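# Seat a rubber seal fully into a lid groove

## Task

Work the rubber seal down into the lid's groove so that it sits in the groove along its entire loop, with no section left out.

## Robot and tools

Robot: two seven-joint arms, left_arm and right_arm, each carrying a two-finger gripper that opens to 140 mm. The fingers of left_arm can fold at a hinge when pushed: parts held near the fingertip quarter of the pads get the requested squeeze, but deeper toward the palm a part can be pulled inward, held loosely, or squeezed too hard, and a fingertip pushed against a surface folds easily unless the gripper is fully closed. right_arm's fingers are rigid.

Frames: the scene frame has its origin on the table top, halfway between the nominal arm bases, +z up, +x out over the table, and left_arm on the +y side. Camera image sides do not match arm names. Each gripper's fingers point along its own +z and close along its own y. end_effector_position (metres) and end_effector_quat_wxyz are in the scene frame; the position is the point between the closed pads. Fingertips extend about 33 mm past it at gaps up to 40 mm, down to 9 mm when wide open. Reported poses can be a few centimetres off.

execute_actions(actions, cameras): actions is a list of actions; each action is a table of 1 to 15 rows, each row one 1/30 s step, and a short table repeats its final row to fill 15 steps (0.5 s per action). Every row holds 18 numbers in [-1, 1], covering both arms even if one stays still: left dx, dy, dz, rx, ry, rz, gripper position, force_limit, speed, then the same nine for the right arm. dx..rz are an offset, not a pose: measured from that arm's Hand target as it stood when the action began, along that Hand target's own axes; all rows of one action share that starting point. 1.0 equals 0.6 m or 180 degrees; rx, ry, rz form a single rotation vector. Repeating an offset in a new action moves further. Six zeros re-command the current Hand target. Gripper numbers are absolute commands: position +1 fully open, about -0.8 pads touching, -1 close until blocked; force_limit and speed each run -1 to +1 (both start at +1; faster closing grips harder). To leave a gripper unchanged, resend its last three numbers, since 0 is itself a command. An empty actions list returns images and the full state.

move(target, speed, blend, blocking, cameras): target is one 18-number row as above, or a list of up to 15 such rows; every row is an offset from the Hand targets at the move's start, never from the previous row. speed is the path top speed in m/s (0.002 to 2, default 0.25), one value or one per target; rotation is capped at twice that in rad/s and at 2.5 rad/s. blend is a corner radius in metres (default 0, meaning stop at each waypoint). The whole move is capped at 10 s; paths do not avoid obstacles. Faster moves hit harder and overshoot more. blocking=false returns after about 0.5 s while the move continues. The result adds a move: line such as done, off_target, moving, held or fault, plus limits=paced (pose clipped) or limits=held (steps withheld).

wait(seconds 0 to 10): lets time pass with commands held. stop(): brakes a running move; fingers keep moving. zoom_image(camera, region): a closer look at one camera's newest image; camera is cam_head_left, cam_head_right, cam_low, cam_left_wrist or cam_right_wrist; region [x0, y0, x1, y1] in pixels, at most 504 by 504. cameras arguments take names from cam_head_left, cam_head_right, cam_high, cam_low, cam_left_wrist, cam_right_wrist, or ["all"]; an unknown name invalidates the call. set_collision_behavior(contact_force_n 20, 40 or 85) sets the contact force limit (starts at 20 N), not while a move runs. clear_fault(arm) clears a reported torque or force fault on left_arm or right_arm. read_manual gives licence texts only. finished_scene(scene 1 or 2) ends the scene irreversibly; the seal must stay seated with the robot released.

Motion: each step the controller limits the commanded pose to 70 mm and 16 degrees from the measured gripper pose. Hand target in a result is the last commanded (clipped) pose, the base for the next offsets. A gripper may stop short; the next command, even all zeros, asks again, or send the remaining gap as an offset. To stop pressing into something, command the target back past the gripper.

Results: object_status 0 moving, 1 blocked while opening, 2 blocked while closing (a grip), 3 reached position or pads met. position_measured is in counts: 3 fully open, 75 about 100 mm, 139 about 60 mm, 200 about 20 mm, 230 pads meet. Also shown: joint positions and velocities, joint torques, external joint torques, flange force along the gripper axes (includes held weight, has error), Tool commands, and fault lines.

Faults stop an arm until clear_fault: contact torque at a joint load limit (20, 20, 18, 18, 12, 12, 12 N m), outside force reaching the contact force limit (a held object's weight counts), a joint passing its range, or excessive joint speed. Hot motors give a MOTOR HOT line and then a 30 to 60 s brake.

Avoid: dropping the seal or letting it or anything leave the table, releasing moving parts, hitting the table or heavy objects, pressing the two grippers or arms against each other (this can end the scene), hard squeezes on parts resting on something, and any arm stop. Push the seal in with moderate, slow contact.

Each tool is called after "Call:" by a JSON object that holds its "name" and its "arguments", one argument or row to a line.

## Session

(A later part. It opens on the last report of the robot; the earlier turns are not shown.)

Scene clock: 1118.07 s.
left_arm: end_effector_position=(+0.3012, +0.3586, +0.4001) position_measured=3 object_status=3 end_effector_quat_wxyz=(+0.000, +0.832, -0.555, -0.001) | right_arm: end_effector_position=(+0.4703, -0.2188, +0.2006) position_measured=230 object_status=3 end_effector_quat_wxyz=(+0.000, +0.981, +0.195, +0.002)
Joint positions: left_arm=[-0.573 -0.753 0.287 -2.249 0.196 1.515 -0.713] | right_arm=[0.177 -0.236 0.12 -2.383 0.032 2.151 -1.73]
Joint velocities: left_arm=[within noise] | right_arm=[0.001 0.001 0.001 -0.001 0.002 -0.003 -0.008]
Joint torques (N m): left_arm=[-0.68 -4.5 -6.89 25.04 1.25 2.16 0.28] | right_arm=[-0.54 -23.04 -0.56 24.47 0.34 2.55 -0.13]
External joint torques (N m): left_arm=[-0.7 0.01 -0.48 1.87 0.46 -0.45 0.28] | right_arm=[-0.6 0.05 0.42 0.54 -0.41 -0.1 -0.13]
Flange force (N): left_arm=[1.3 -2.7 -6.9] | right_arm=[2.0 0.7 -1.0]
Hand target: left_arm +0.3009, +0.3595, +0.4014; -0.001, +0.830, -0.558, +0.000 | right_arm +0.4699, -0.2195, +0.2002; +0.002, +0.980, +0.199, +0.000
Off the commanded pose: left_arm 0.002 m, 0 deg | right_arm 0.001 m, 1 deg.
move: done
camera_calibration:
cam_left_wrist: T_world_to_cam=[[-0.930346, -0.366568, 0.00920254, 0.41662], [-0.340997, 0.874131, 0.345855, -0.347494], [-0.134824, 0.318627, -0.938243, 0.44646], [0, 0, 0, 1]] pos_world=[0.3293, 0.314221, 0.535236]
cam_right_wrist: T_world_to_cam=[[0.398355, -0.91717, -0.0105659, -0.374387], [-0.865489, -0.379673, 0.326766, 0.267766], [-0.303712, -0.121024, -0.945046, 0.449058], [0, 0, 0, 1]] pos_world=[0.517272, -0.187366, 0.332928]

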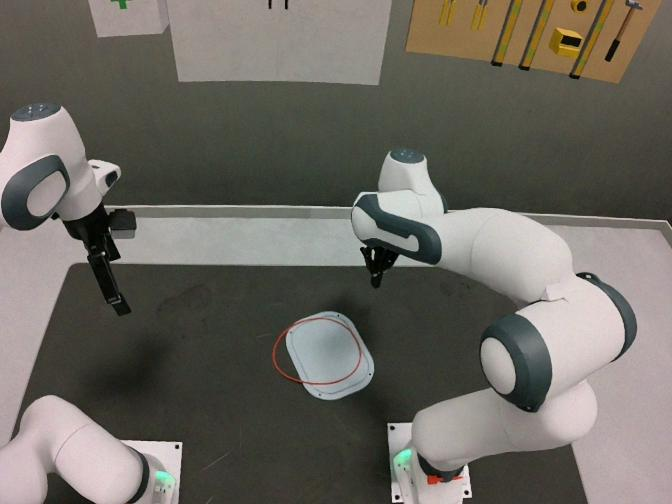

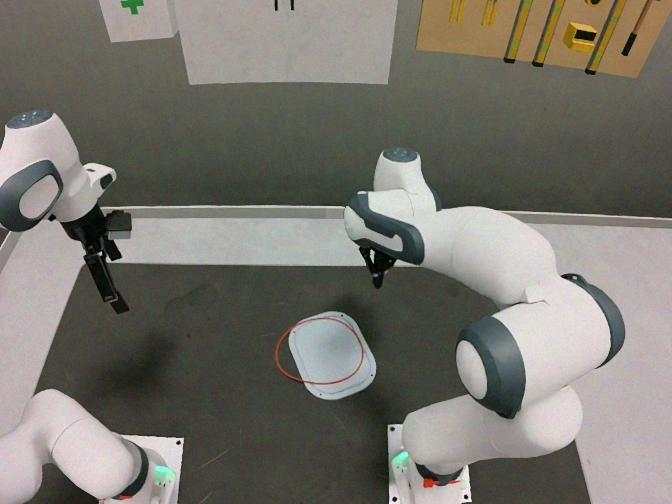

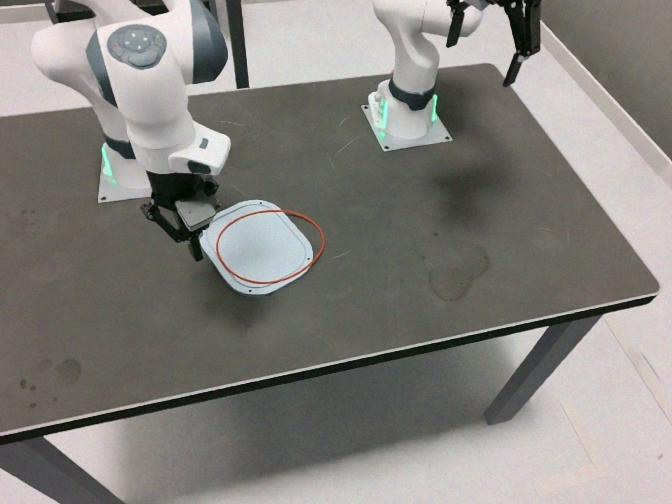

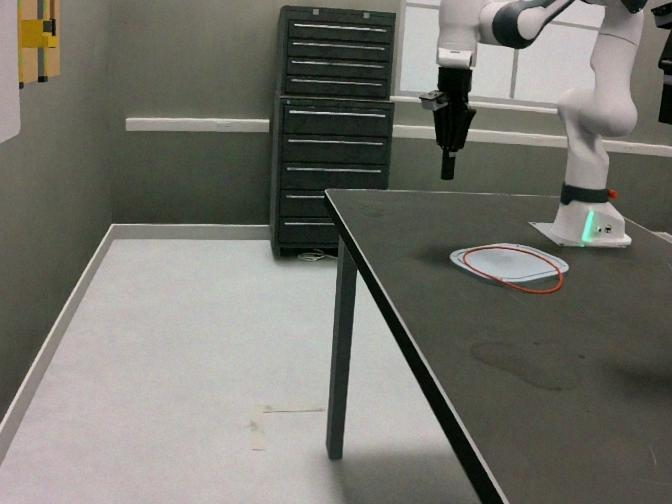

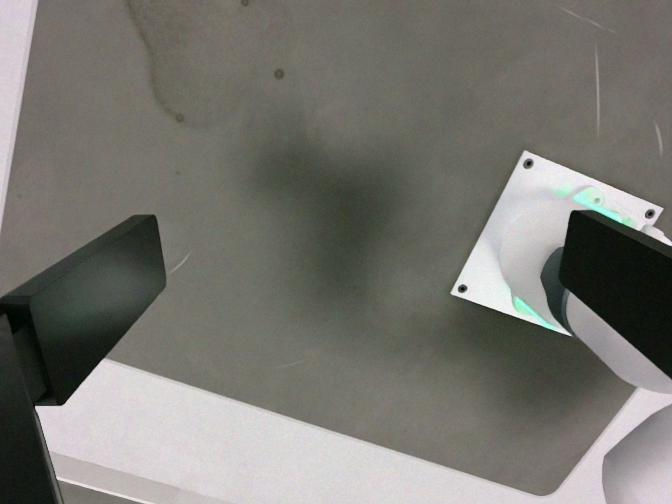

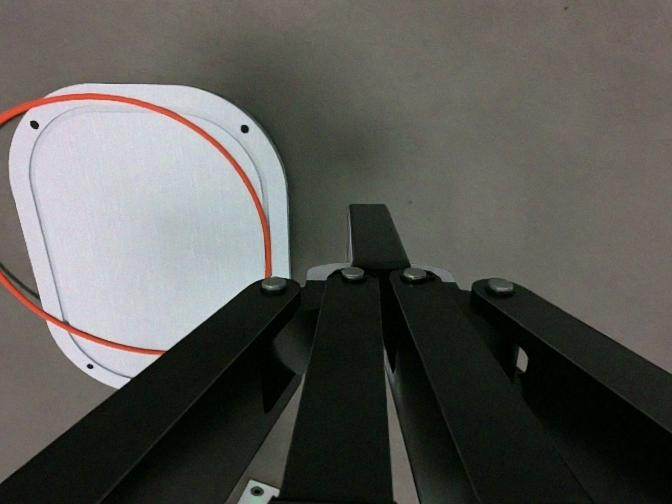

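Call:
{"name": "move", "arguments": {
  "target": [0.7630, 0.2316, 0.4998, 0, 0.25, 0, -1, -1, 0, 0, 0, 0, 0, 0, 0, -1, -1, -1],
  "speed": 0.2,
  "cameras": ["all"]
}}

Scene clock: 1162.13 s.
left_arm: end_effector_position=(+0.3463, -0.1161, +0.1010) position_measured=233 object_status=3 end_effector_quat_wxyz=(+0.213, +0.769, -0.513, +0.316) | right_arm: end_effector_position=(+0.4702, -0.2188, +0.2005) position_measured=230 object_status=3 end_effector_quat_wxyz=(+0.000, +0.981, +0.196, +0.001)
Joint positions: left_arm=[-1.249 0.188 0.246 -2.318 -2.216 2.919 0.768] | right_arm=[0.177 -0.236 0.12 -2.383 0.032 2.151 -1.731]
Joint velocities: left_arm=[0 -0.001 0 0.001 0.001 0 0.007] | right_arm=[within noise]
Joint torques (N m): left_arm=[-0.93 -31.09 1.6 18.96 0.45 0.11 0.33] | right_arm=[-0.58 -23.08 -0.36 24.45 0.38 2.48 -0.18]
External joint torques (N m): left_arm=[-0.94 -0.26 0.08 1.03 -0.26 -0.38 0.31] | right_arm=[-0.56 0.24 0.72 0.39 -0.37 -0.19 -0.18]
Flange force (N): left_arm=[-1.5 2.7 3.0] | right_arm=[2.2 0.4 -0.7]
Hand target: left_arm +0.3455, -0.1164, +0.1008; +0.213, +0.767, -0.515, +0.317 | right_arm +0.4699, -0.2195, +0.2002; +0.002, +0.980, +0.199, +0.000
Off the commanded pose: left_arm 0.001 m, 0 deg | right_arm 0.001 m, 0 deg.
move: done
camera_calibration:
cam_left_wrist: T_world_to_cam=[[-0.930842, -0.365392, -0.00472598, 0.289069], [-0.330254, 0.846723, -0.417124, 0.256364], [0.156415, -0.386715, -0.908837, 0.137457], [0, 0, 0, 1]] pos_world=[0.332243, -0.0582891, 0.233228]
cam_right_wrist: T_world_to_cam=[[0.400101, -0.916409, -0.0106461, -0.374943], [-0.86462, -0.381291, 0.327185, 0.266771], [-0.303895, -0.121702, -0.9449, 0.448832], [0, 0, 0, 1]] pos_world=[0.517068, -0.18726, 0.332827]

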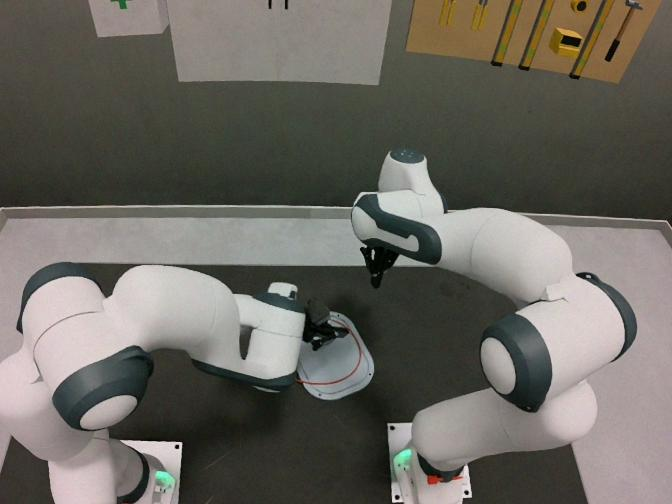

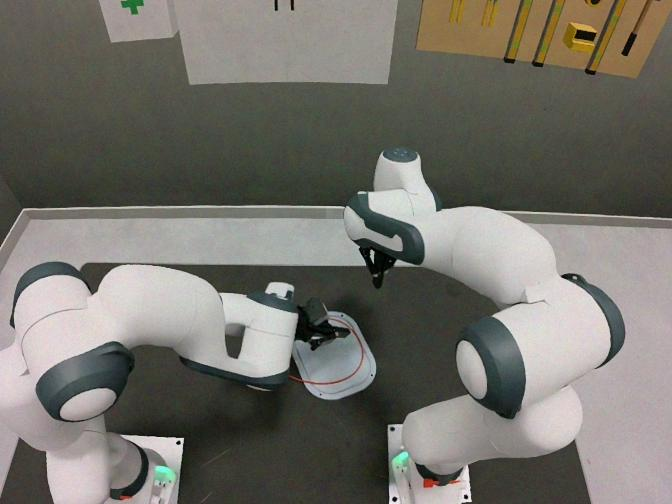

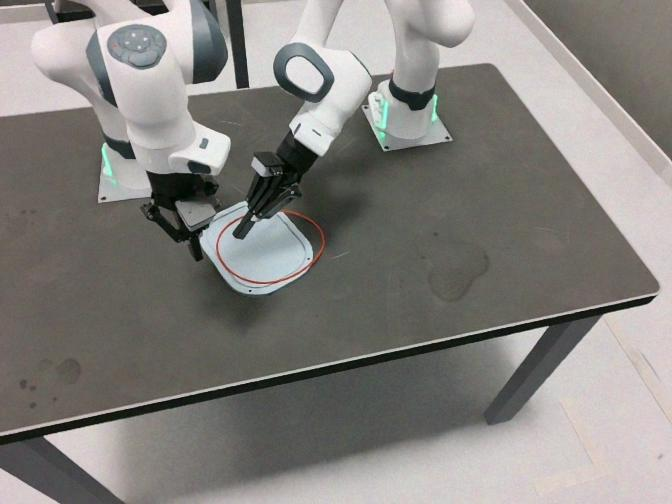

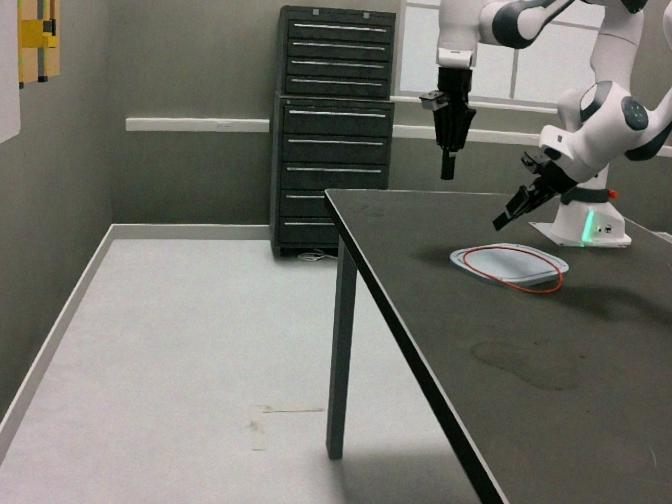

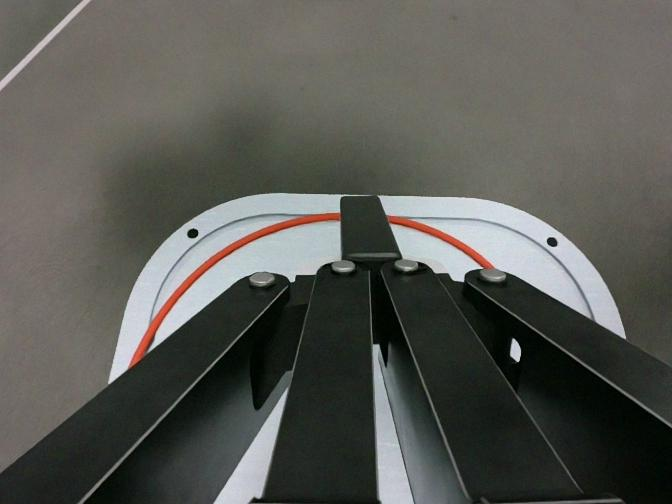

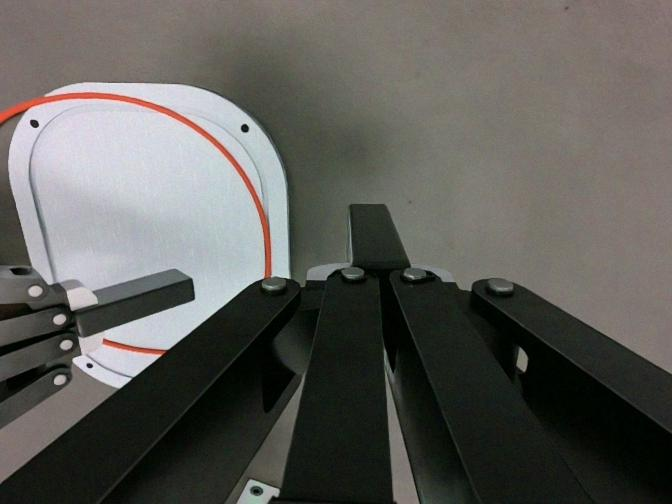

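Call:
{"name": "zoom_image", "arguments": {
  "camera": "cam_left_wrist",
  "region": [110, 180, 370, 380]
}}

Call:
{"name": "zoom_image", "arguments": {
  "camera": "cam_left_wrist",
  "region": [370, 180, 630, 380]
}}

Scaled by 1.938 from the camera's 672x504 image, which has a finer 960x720 frame.

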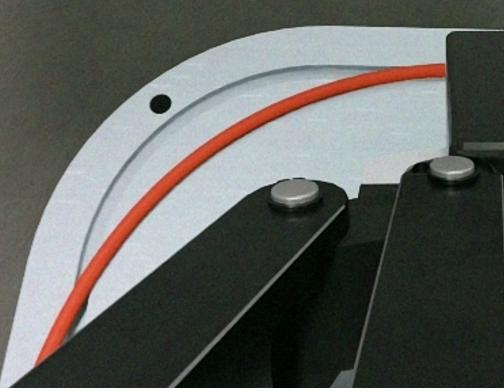

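Scaled by 1.938 from the camera's 672x504 image, which has a finer 960x720 frame.

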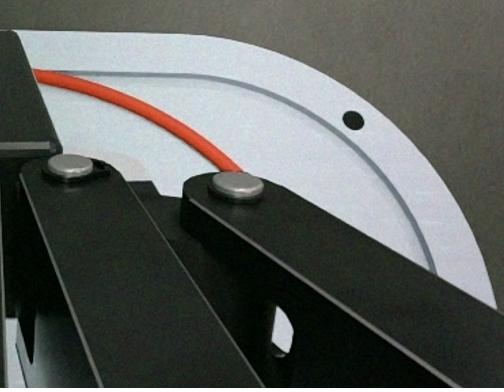

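Call:
{"name": "move", "arguments": {
  "target": [0.0127, 0.0038, 0.0985, -0.0110, 0, 0.0110, -1, -1, 0, 0, 0, 0, 0, 0, 0, -1, -1, -1],
  "speed": 0.08,
  "cameras": ["all"]
}}

Call:
{"name": "zoom_image", "arguments": {
  "camera": "cam_left_wrist",
  "region": [260, 120, 460, 300]
}}

Call:
{"name": "zoom_image", "arguments": {
  "camera": "cam_right_wrist",
  "region": [120, 180, 340, 340]
}}

Call:
{"name": "zoom_image", "arguments": {
  "camera": "cam_low",
  "region": [430, 150, 600, 310]
}}

Scene clock: 1232.80 s.
left_arm: end_effector_position=(+0.3613, -0.1599, +0.0649) position_measured=233 object_status=3 end_effector_quat_wxyz=(+0.218, +0.753, -0.536, +0.313) | right_arm: end_effector_position=(+0.4702, -0.2188, +0.2005) position_measured=230 object_status=3 end_effector_quat_wxyz=(+0.000, +0.981, +0.196, +0.001)
Joint positions: left_arm=[-1.238 0.368 0.234 -2.17 -2.194 2.859 0.764] | right_arm=[0.177 -0.236 0.12 -2.383 0.032 2.151 -1.731]
Joint torques (N m): left_arm=[0.2 -36.03 2.16 19.29 1.25 0.13 -0.24] | right_arm=[-0.61 -23.07 -0.37 24.46 0.38 2.48 -0.17]
External joint torques (N m): left_arm=[0.24 0.11 -0.71 1.74 0.58 -0.37 -0.26] | right_arm=[-0.56 0.26 0.74 0.39 -0.38 -0.2 -0.17]
Flange force (N): left_arm=[6.2 -4.0 4.3] | right_arm=[2.2 0.3 -0.7]
Hand target: left_arm +0.3612, -0.1609, +0.0644; +0.220, +0.754, -0.534, +0.312 | right_arm +0.4699, -0.2195, +0.2002; +0.002, +0.980, +0.199, +0.000
Off the commanded pose: left_arm 0.001 m, 0 deg | right_arm 0.001 m, 0 deg.
move: done
camera_calibration:
cam_left_wrist: T_world_to_cam=[[-0.94976, -0.312648, -0.0144151, 0.302826], [-0.27827, 0.864616, -0.418337, 0.267582], [0.143256, -0.393308, -0.908178, 0.0889955], [0, 0, 0, 1]] pos_world=[0.349322, -0.101675, 0.197128]
cam_right_wrist: T_world_to_cam=[[0.400101, -0.916409, -0.0106461, -0.374943], [-0.86462, -0.381291, 0.327185, 0.266771], [-0.303895, -0.121702, -0.9449, 0.448832], [0, 0, 0, 1]] pos_world=[0.517068, -0.18726, 0.332827]

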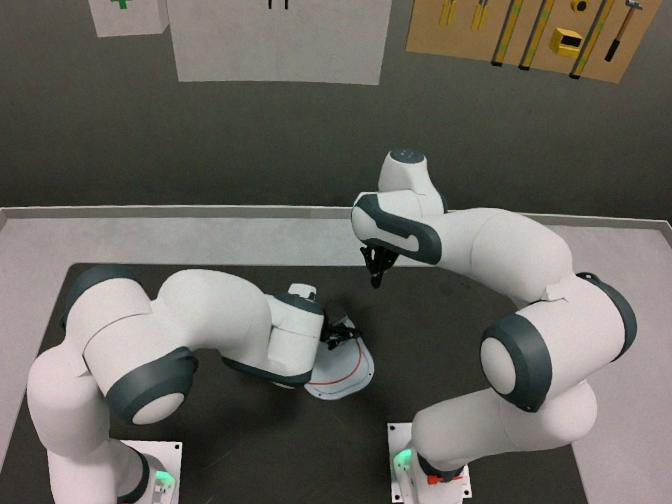

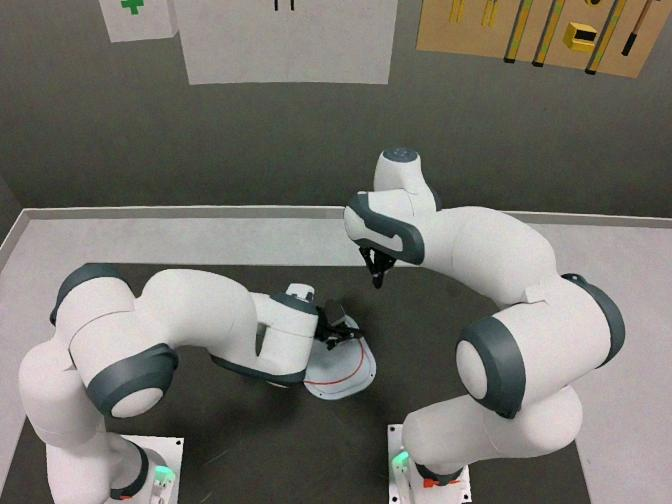

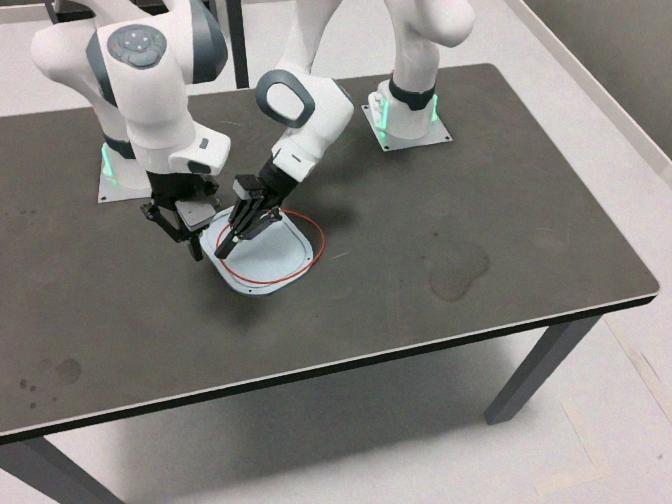

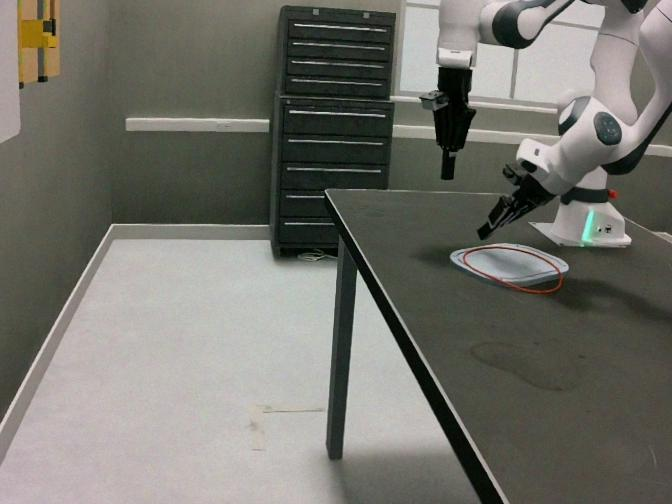

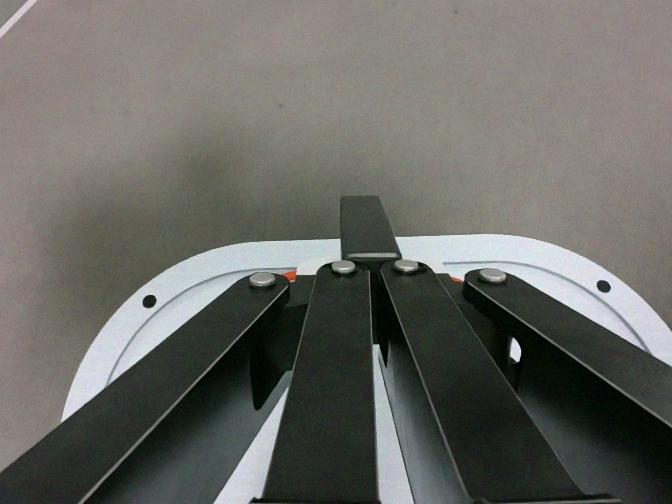

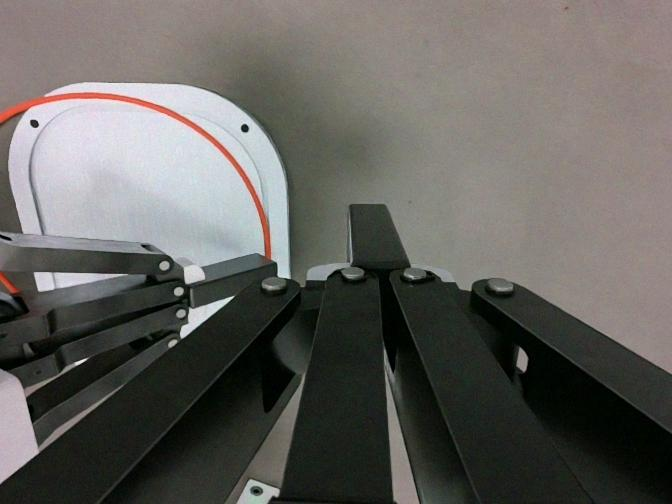

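Scaled by 2.520 from the camera's 672x504 image, which has a finer 960x720 frame.

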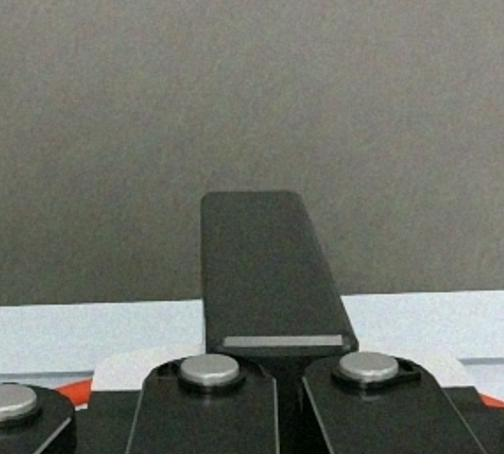

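Scaled by 2.291 from the camera's 672x504 image, which has a finer 960x720 frame.

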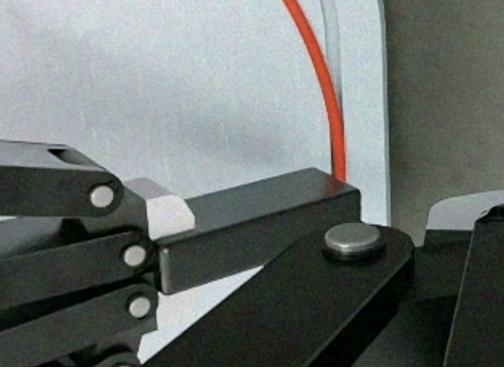

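Scaled by 2.965 from the camera's 672x504 image, which has a finer 960x720 frame.

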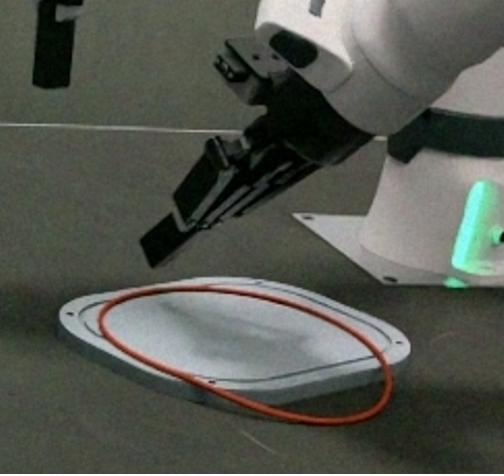

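Call:
{"name": "move", "arguments": {
  "target": [-0.0133, 0, 0.0152, 0, 0, 0, -1, -1, 0, 0, 0, 0, 0, 0, 0, -1, -1, -1],
  "speed": 0.02,
  "cameras": ["cam_right_wrist", "cam_low", "cam_left_wrist"]
}}

Call:
{"name": "zoom_image", "arguments": {
  "camera": "cam_right_wrist",
  "region": [180, 180, 330, 310]
}}

Call:
{"name": "zoom_image", "arguments": {
  "camera": "cam_low",
  "region": [440, 190, 560, 290]
}}

Scene clock: 1252.60 s.
left_arm: end_effector_position=(+0.3617, -0.1605, +0.0526) position_measured=233 object_status=3 end_effector_quat_wxyz=(+0.221, +0.757, -0.531, +0.311) | right_arm: end_effector_position=(+0.4702, -0.2188, +0.2005) position_measured=230 object_status=3 end_effector_quat_wxyz=(+0.000, +0.981, +0.196, +0.001)
Joint positions: left_arm=[-1.241 0.398 0.241 -2.159 -2.223 2.841 0.778] | right_arm=[0.177 -0.236 0.12 -2.383 0.032 2.151 -1.731]
Joint velocities: left_arm=[0.001 0 -0.001 0 -0.002 -0.001 0.006] | right_arm=[within noise]
Joint torques (N m): left_arm=[-0.92 -36.65 3.37 19.09 0.35 0.12 0.21] | right_arm=[-0.59 -23.1 -0.38 24.44 0.37 2.48 -0.2]
External joint torques (N m): left_arm=[-0.87 0.08 0.21 1.82 -0.27 -0.35 0.19] | right_arm=[-0.57 0.25 0.7 0.32 -0.39 -0.2 -0.2]
Flange force (N): left_arm=[0.5 1.4 5.8] | right_arm=[2.0 0.4 -0.6]
Hand target: left_arm +0.3615, -0.1616, +0.0523; +0.220, +0.754, -0.534, +0.312 | right_arm +0.4699, -0.2195, +0.2002; +0.002, +0.980, +0.199, +0.000
Off the commanded pose: left_arm 0.001 m, 0 deg | right_arm 0.001 m, 0 deg.
move: done
camera_calibration:
cam_left_wrist: T_world_to_cam=[[-0.947419, -0.319966, -0.0044128, 0.300251], [-0.289024, 0.861556, -0.417357, 0.266391], [0.137342, -0.394136, -0.908732, 0.0795858], [0, 0, 0, 1]] pos_world=[0.350526, -0.102073, 0.184827]
cam_right_wrist: T_world_to_cam=[[0.400101, -0.916409, -0.0106461, -0.374943], [-0.86462, -0.381291, 0.327185, 0.266771], [-0.303895, -0.121702, -0.9449, 0.448832], [0, 0, 0, 1]] pos_world=[0.517068, -0.18726, 0.332827]
Images, in order (width x height): cam_low 672x504, cam_left_wrist 672x504, cam_right_wrist 672x504.

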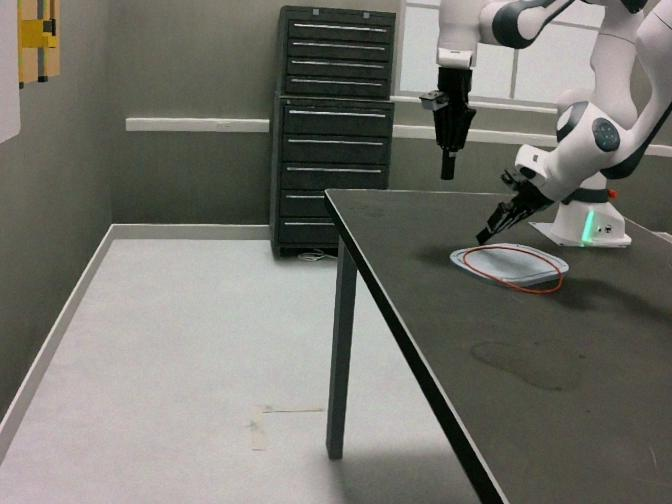

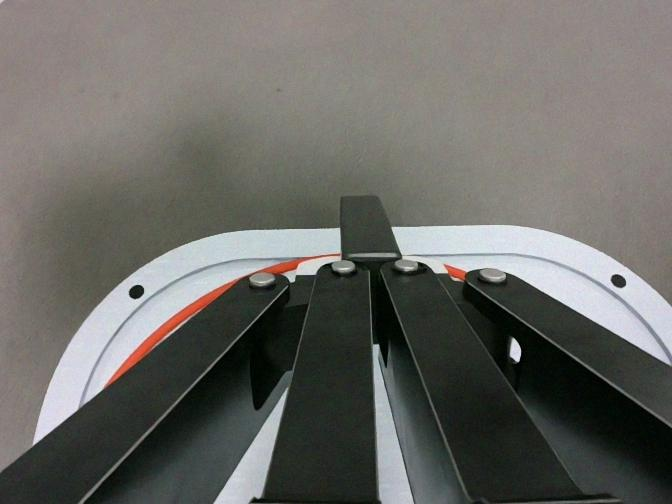

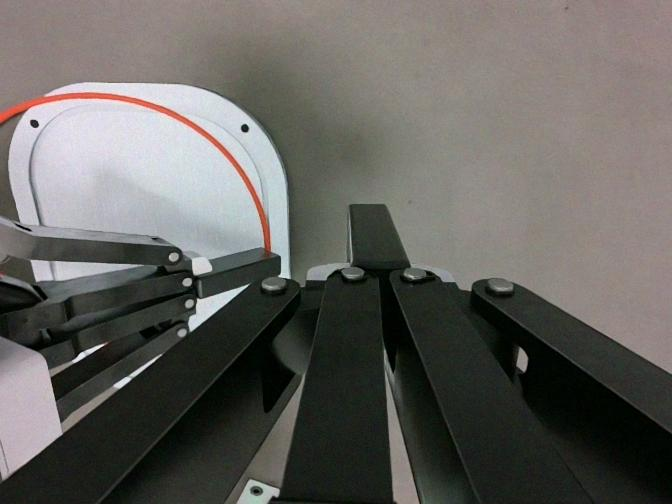

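Scaled by 3.360 from the camera's 672x504 image, which has a finer 960x720 frame.

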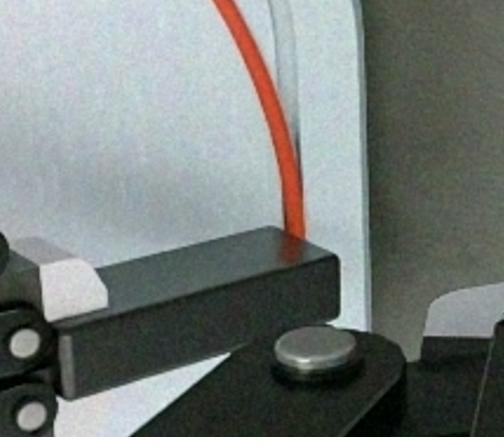

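Scaled by 4.200 from the camera's 672x504 image, which has a finer 960x720 frame.

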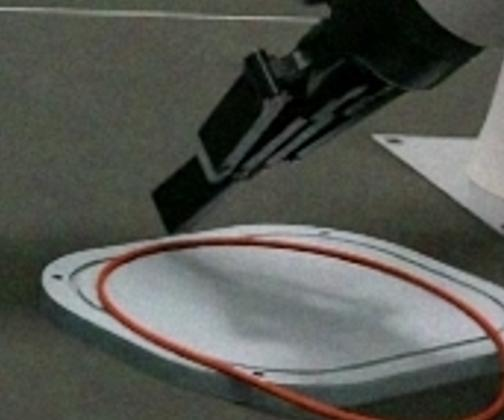

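Call:
{"name": "move", "arguments": {
  "target": [-0.0024, 0, 0.0024, 0, 0, 0, -1, -1, 0, 0, 0, 0, 0, 0, 0, -1, -1, -1],
  "speed": 0.01
}}

Call:
{"name": "move", "arguments": {
  "target": [-0.0024, 0, 0.0024, 0, 0, 0, -1, -1, 0, 0, 0, 0, 0, 0, 0, -1, -1, -1],
  "speed": 0.01,
  "cameras": ["cam_right_wrist", "cam_low", "cam_left_wrist"]
}}

Call:
{"name": "zoom_image", "arguments": {
  "camera": "cam_right_wrist",
  "region": [180, 180, 330, 310]
}}

Call:
{"name": "zoom_image", "arguments": {
  "camera": "cam_low",
  "region": [440, 190, 560, 290]
}}

Scene clock: 1267.50 s.
left_arm: end_effector_position=(+0.3617, -0.1605, +0.0505) position_measured=233 object_status=3 end_effector_quat_wxyz=(+0.221, +0.756, -0.532, +0.311) | right_arm: end_effector_position=(+0.4702, -0.2188, +0.2005) position_measured=230 object_status=3 end_effector_quat_wxyz=(+0.000, +0.981, +0.196, +0.001)
Joint positions: left_arm=[-1.242 0.403 0.243 -2.158 -2.229 2.838 0.784] | right_arm=[0.177 -0.236 0.12 -2.383 0.032 2.151 -1.731]
Joint velocities: left_arm=[-0.001 0 0.001 0 -0.002 -0.003 0.006] | right_arm=[within noise]
Joint torques (N m): left_arm=[-0.88 -36.64 3.28 18.99 0.36 0.11 0.26] | right_arm=[-0.59 -23.09 -0.37 24.45 0.37 2.49 -0.15]
External joint torques (N m): left_arm=[-0.83 0.02 0.08 1.83 -0.25 -0.35 0.24] | right_arm=[-0.61 -0.03 0.66 0.55 -0.38 -0.16 -0.15]
Flange force (N): left_arm=[0.6 1.4 5.6] | right_arm=[1.9 0.4 -1.2]
Hand target: left_arm +0.3615, -0.1616, +0.0502; +0.220, +0.754, -0.534, +0.312 | right_arm +0.4699, -0.2195, +0.2002; +0.002, +0.980, +0.199, +0.000
Off the commanded pose: left_arm 0.001 m, 0 deg | right_arm 0.001 m, 0 deg.
move: done

Scene clock: 1268.20 s.
left_arm: end_effector_position=(+0.3617, -0.1605, +0.0485) position_measured=233 object_status=3 end_effector_quat_wxyz=(+0.221, +0.757, -0.531, +0.311) | right_arm: end_effector_position=(+0.4702, -0.2188, +0.2005) position_measured=230 object_status=3 end_effector_quat_wxyz=(+0.000, +0.981, +0.196, +0.001)
Joint positions: left_arm=[-1.243 0.408 0.245 -2.157 -2.235 2.834 0.789] | right_arm=[0.177 -0.236 0.12 -2.383 0.032 2.151 -1.731]
Joint torques (N m): left_arm=[-1.03 -36.72 3.69 18.9 0.35 0.08 0.27] | right_arm=[-0.65 -23.09 -0.33 24.47 0.38 2.49 -0.19]
External joint torques (N m): left_arm=[-1.05 0.16 0.36 1.76 -0.25 -0.39 0.25] | right_arm=[-0.78 0.16 0.58 0.46 -0.38 -0.16 -0.19]
Flange force (N): left_arm=[0.0 1.7 5.9] | right_arm=[2.1 0.8 -0.9]
Hand target: left_arm +0.3615, -0.1616, +0.0482; +0.220, +0.754, -0.534, +0.312 | right_arm +0.4699, -0.2195, +0.2002; +0.002, +0.980, +0.199, +0.000
Off the commanded pose: left_arm 0.001 m, 0 deg | right_arm 0.001 m, 0 deg.
move: done
camera_calibration:
cam_left_wrist: T_world_to_cam=[[-0.947503, -0.319713, -0.00467118, 0.30024], [-0.288706, 0.861708, -0.417264, 0.264539], [0.13743, -0.39401, -0.908774, 0.0758634], [0, 0, 0, 1]] pos_world=[0.350426, -0.102073, 0.180727]
cam_right_wrist: T_world_to_cam=[[0.400101, -0.916409, -0.0106461, -0.374943], [-0.86462, -0.381291, 0.327185, 0.266771], [-0.303895, -0.121702, -0.9449, 0.448832], [0, 0, 0, 1]] pos_world=[0.517068, -0.18726, 0.332827]
Images, in order (width x height): cam_low 672x504, cam_left_wrist 672x504, cam_right_wrist 672x504.

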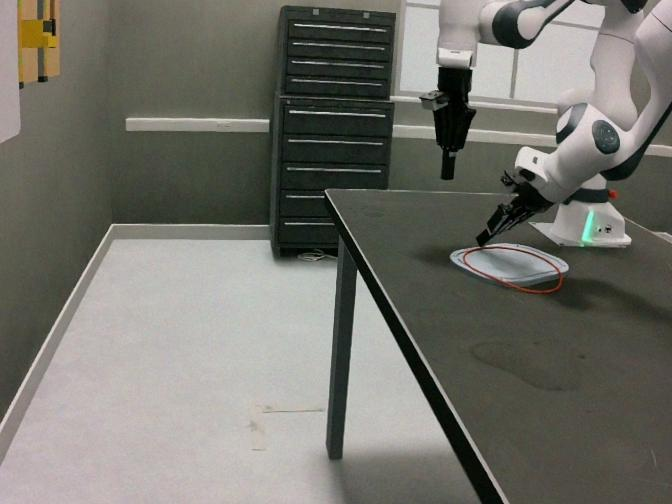

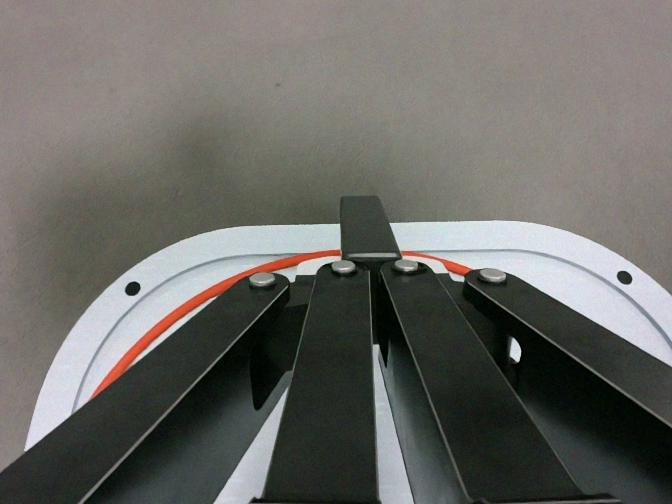

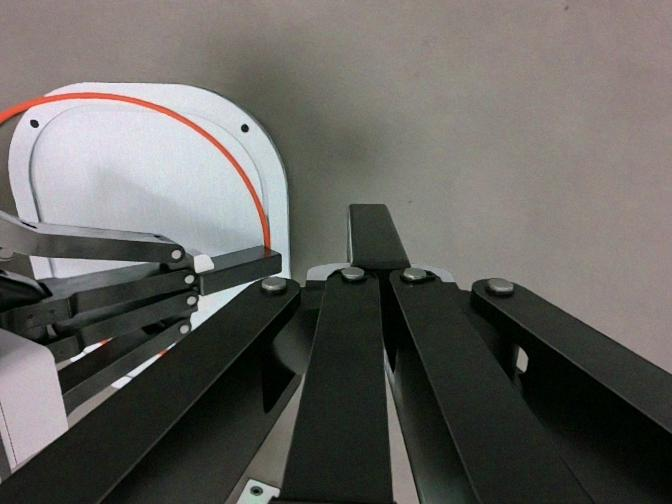

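Scaled by 3.360 from the camera's 672x504 image, which has a finer 960x720 frame.

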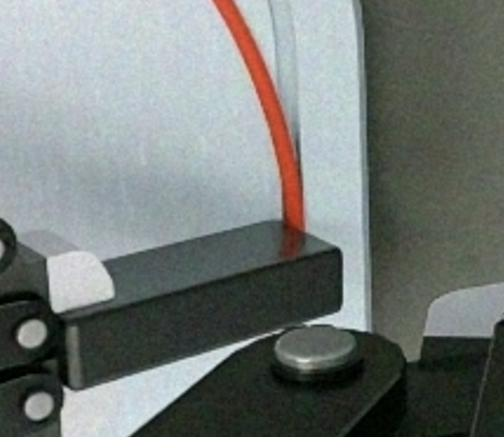

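Scaled by 4.200 from the camera's 672x504 image, which has a finer 960x720 frame.

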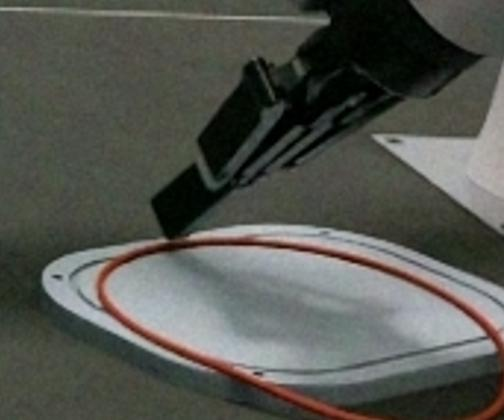

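Call:
{"name": "move", "arguments": {
  "target": [-0.0024, 0, 0.0024, 0, 0, 0, -1, -1, 0, 0, 0, 0, 0, 0, 0, -1, -1, -1],
  "speed": 0.01
}}

Call:
{"name": "move", "arguments": {
  "target": [-0.0024, 0, 0.0024, 0, 0, 0, -1, -1, 0, 0, 0, 0, 0, 0, 0, -1, -1, -1],
  "speed": 0.01,
  "cameras": ["cam_right_wrist", "cam_low", "cam_left_wrist"]
}}

Call:
{"name": "zoom_image", "arguments": {
  "camera": "cam_right_wrist",
  "region": [180, 180, 330, 310]
}}

Call:
{"name": "zoom_image", "arguments": {
  "camera": "cam_left_wrist",
  "region": [240, 180, 480, 320]
}}

Scene clock: 1283.37 s.
left_arm: end_effector_position=(+0.3617, -0.1605, +0.0465) position_measured=233 object_status=3 end_effector_quat_wxyz=(+0.221, +0.756, -0.532, +0.311) | right_arm: end_effector_position=(+0.4702, -0.2188, +0.2005) position_measured=230 object_status=3 end_effector_quat_wxyz=(+0.000, +0.981, +0.196, +0.001)
Joint positions: left_arm=[-1.244 0.413 0.247 -2.156 -2.241 2.831 0.795] | right_arm=[0.177 -0.236 0.12 -2.383 0.032 2.151 -1.731]
Joint velocities: left_arm=[-0.002 0 0.001 0.002 -0.004 -0.001 0.003] | right_arm=[within noise]
Joint torques (N m): left_arm=[-0.82 -36.87 3.74 18.93 0.33 0.02 0.28] | right_arm=[-0.6 -23.06 -0.33 24.46 0.36 2.49 -0.2]
External joint torques (N m): left_arm=[-0.75 0.15 0.45 1.78 -0.26 -0.42 0.26] | right_arm=[-0.67 0.2 0.65 0.41 -0.39 -0.18 -0.2]
Flange force (N): left_arm=[-0.1 1.2 5.8] | right_arm=[2.1 0.6 -0.8]
Hand target: left_arm +0.3615, -0.1616, +0.0462; +0.220, +0.754, -0.534, +0.312 | right_arm +0.4699, -0.2195, +0.2002; +0.002, +0.980, +0.199, +0.000
Off the commanded pose: left_arm 0.001 m, 0 deg | right_arm 0.001 m, 0 deg.
move: done

Scene clock: 1284.07 s.
left_arm: end_effector_position=(+0.3617, -0.1605, +0.0444) position_measured=233 object_status=3 end_effector_quat_wxyz=(+0.221, +0.756, -0.532, +0.311) | right_arm: end_effector_position=(+0.4702, -0.2188, +0.2005) position_measured=230 object_status=3 end_effector_quat_wxyz=(+0.000, +0.981, +0.196, +0.001)
Joint positions: left_arm=[-1.245 0.418 0.249 -2.154 -2.247 2.828 0.8] | right_arm=[0.177 -0.236 0.12 -2.383 0.032 2.151 -1.731]
Joint velocities: left_arm=[0 -0.002 0.001 0 -0.003 -0.003 0.006] | right_arm=[within noise]
Joint torques (N m): left_arm=[-1.4 -36.87 3.36 18.89 0.29 0.08 0.23] | right_arm=[-0.6 -23.05 -0.36 24.44 0.36 2.48 -0.17]
External joint torques (N m): left_arm=[-1.53 0.17 -0.17 1.86 -0.3 -0.38 0.21] | right_arm=[-0.6 0.23 0.68 0.39 -0.4 -0.18 -0.17]
Flange force (N): left_arm=[0.6 2.6 6.3] | right_arm=[2.1 0.4 -0.7]
Hand target: left_arm +0.3615, -0.1616, +0.0441; +0.220, +0.754, -0.534, +0.312 | right_arm +0.4699, -0.2195, +0.2002; +0.002, +0.980, +0.199, +0.000
Off the commanded pose: left_arm 0.001 m, 0 deg | right_arm 0.001 m, 0 deg.
move: done
camera_calibration:
cam_left_wrist: T_world_to_cam=[[-0.947526, -0.319644, -0.00473913, 0.300248], [-0.288629, 0.861772, -0.417184, 0.262794], [0.137435, -0.393925, -0.90881, 0.0721509], [0, 0, 0, 1]] pos_world=[0.350426, -0.102074, 0.176628]
cam_right_wrist: T_world_to_cam=[[0.400101, -0.916409, -0.0106461, -0.374943], [-0.86462, -0.381291, 0.327185, 0.266771], [-0.303895, -0.121702, -0.9449, 0.448832], [0, 0, 0, 1]] pos_world=[0.517068, -0.18726, 0.332827]
Images, in order (width x height): cam_low 672x504, cam_left_wrist 672x504, cam_right_wrist 672x504.

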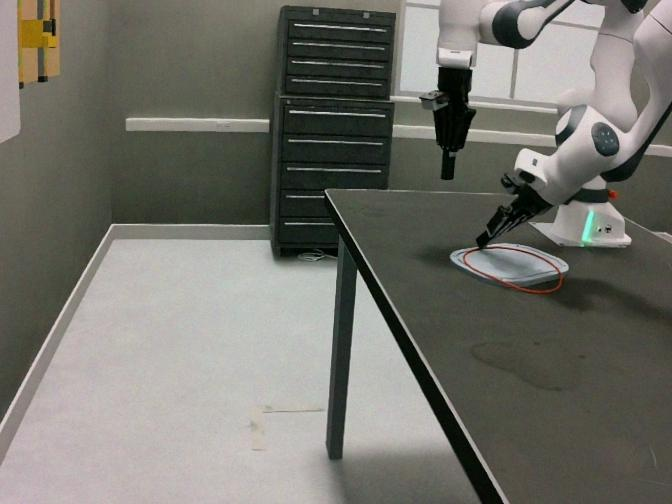

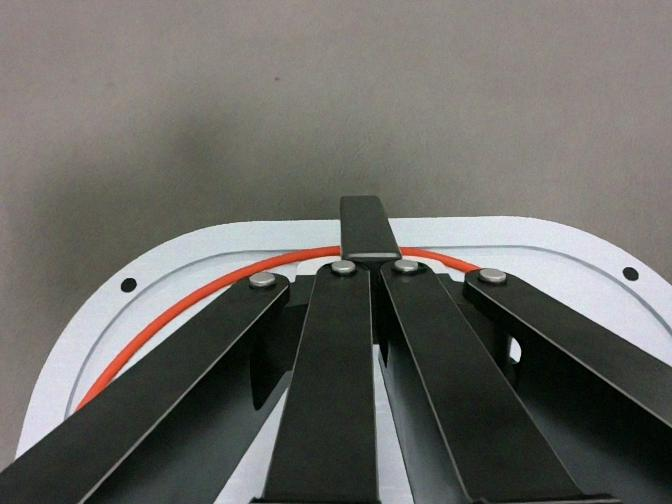

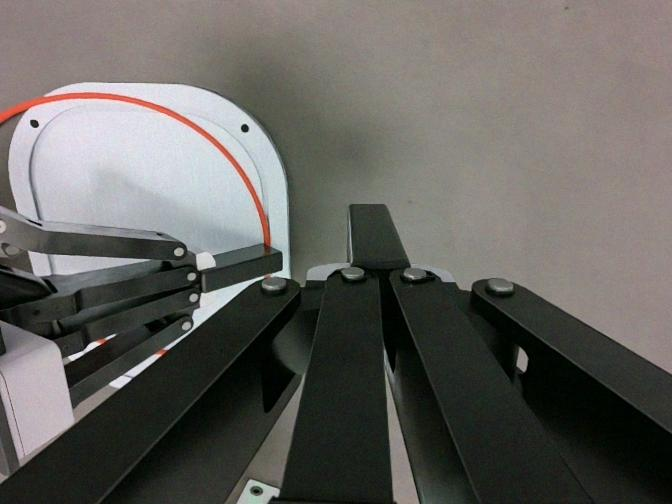

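Scaled by 3.360 from the camera's 672x504 image, which has a finer 960x720 frame.

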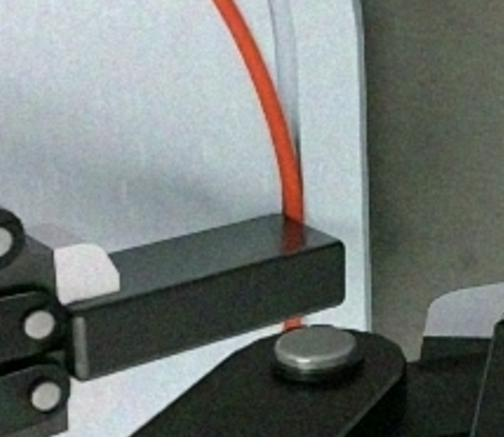

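Scaled by 2.100 from the camera's 672x504 image, which has a finer 960x720 frame.

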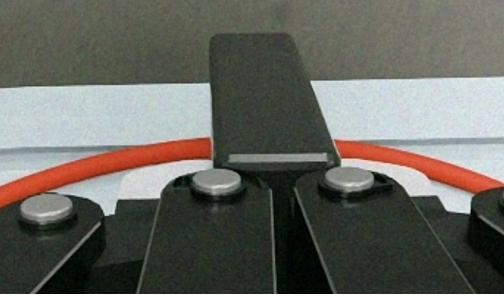

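Call:
{"name": "move", "arguments": {
  "target": [-0.0024, 0, 0.0024, 0, 0, 0, -1, -1, 0, 0, 0, 0, 0, 0, 0, -1, -1, -1],
  "speed": 0.01
}}

Call:
{"name": "move", "arguments": {
  "target": [-0.0018, 0, 0.0018, 0, 0, 0, -1, -1, 0, 0, 0, 0, 0, 0, 0, -1, -1, -1],
  "speed": 0.01
}}

Scene clock: 1308.23 s.
left_arm: end_effector_position=(+0.3618, -0.1605, +0.0430) position_measured=233 object_status=3 end_effector_quat_wxyz=(+0.221, +0.756, -0.531, +0.311) | right_arm: end_effector_position=(+0.4702, -0.2188, +0.2005) position_measured=230 object_status=3 end_effector_quat_wxyz=(+0.000, +0.981, +0.196, +0.001)
Joint positions: left_arm=[-1.246 0.421 0.251 -2.153 -2.252 2.825 0.805] | right_arm=[0.177 -0.236 0.12 -2.383 0.032 2.151 -1.731]
Joint velocities: left_arm=[-0.001 0.001 0.002 -0.001 -0.002 0 0.004] | right_arm=[within noise]
Joint torques (N m): left_arm=[-0.91 -36.21 3.54 19.01 0.23 -0.1 0.33] | right_arm=[-0.6 -23.07 -0.35 24.43 0.37 2.49 -0.18]
External joint torques (N m): left_arm=[-0.98 0.9 0.03 2.05 -0.34 -0.54 0.31] | right_arm=[-0.46 0.24 0.85 0.35 -0.38 -0.18 -0.18]
Flange force (N): left_arm=[0.0 1.3 9.0] | right_arm=[2.1 0.1 -0.7]
Hand target: left_arm +0.3615, -0.1616, +0.0421; +0.220, +0.754, -0.534, +0.312 | right_arm +0.4699, -0.2195, +0.2002; +0.002, +0.980, +0.199, +0.000
Off the commanded pose: left_arm 0.001 m, 0 deg | right_arm 0.001 m, 0 deg.
move: done

Scene clock: 1308.93 s.
left_arm: end_effector_position=(+0.3621, -0.1606, +0.0420) position_measured=233 object_status=3 end_effector_quat_wxyz=(+0.221, +0.756, -0.531, +0.311) | right_arm: end_effector_position=(+0.4702, -0.2188, +0.2005) position_measured=230 object_status=3 end_effector_quat_wxyz=(+0.000, +0.981, +0.196, +0.001)
Joint positions: left_arm=[-1.247 0.424 0.252 -2.152 -2.256 2.823 0.808] | right_arm=[0.177 -0.236 0.12 -2.383 0.032 2.151 -1.731]
Joint velocities: left_arm=[-0.001 0.002 0.002 0 -0.002 -0.001 0.004] | right_arm=[within noise]
Joint torques (N m): left_arm=[-1.02 -35.78 3.62 18.92 0.33 -0.04 0.37] | right_arm=[-0.58 -23.04 -0.4 24.44 0.37 2.5 -0.15]
External joint torques (N m): left_arm=[-1.08 1.25 0.08 1.97 -0.24 -0.47 0.35] | right_arm=[-0.58 0.03 0.65 0.53 -0.38 -0.15 -0.15]
Flange force (N): left_arm=[0.0 1.2 9.8] | right_arm=[2.0 0.4 -1.1]
Hand target: left_arm +0.3615, -0.1616, +0.0406; +0.220, +0.754, -0.534, +0.312 | right_arm +0.4699, -0.2195, +0.2002; +0.002, +0.980, +0.199, +0.000
Off the commanded pose: left_arm 0.002 m, 0 deg | right_arm 0.001 m, 0 deg.
move: done


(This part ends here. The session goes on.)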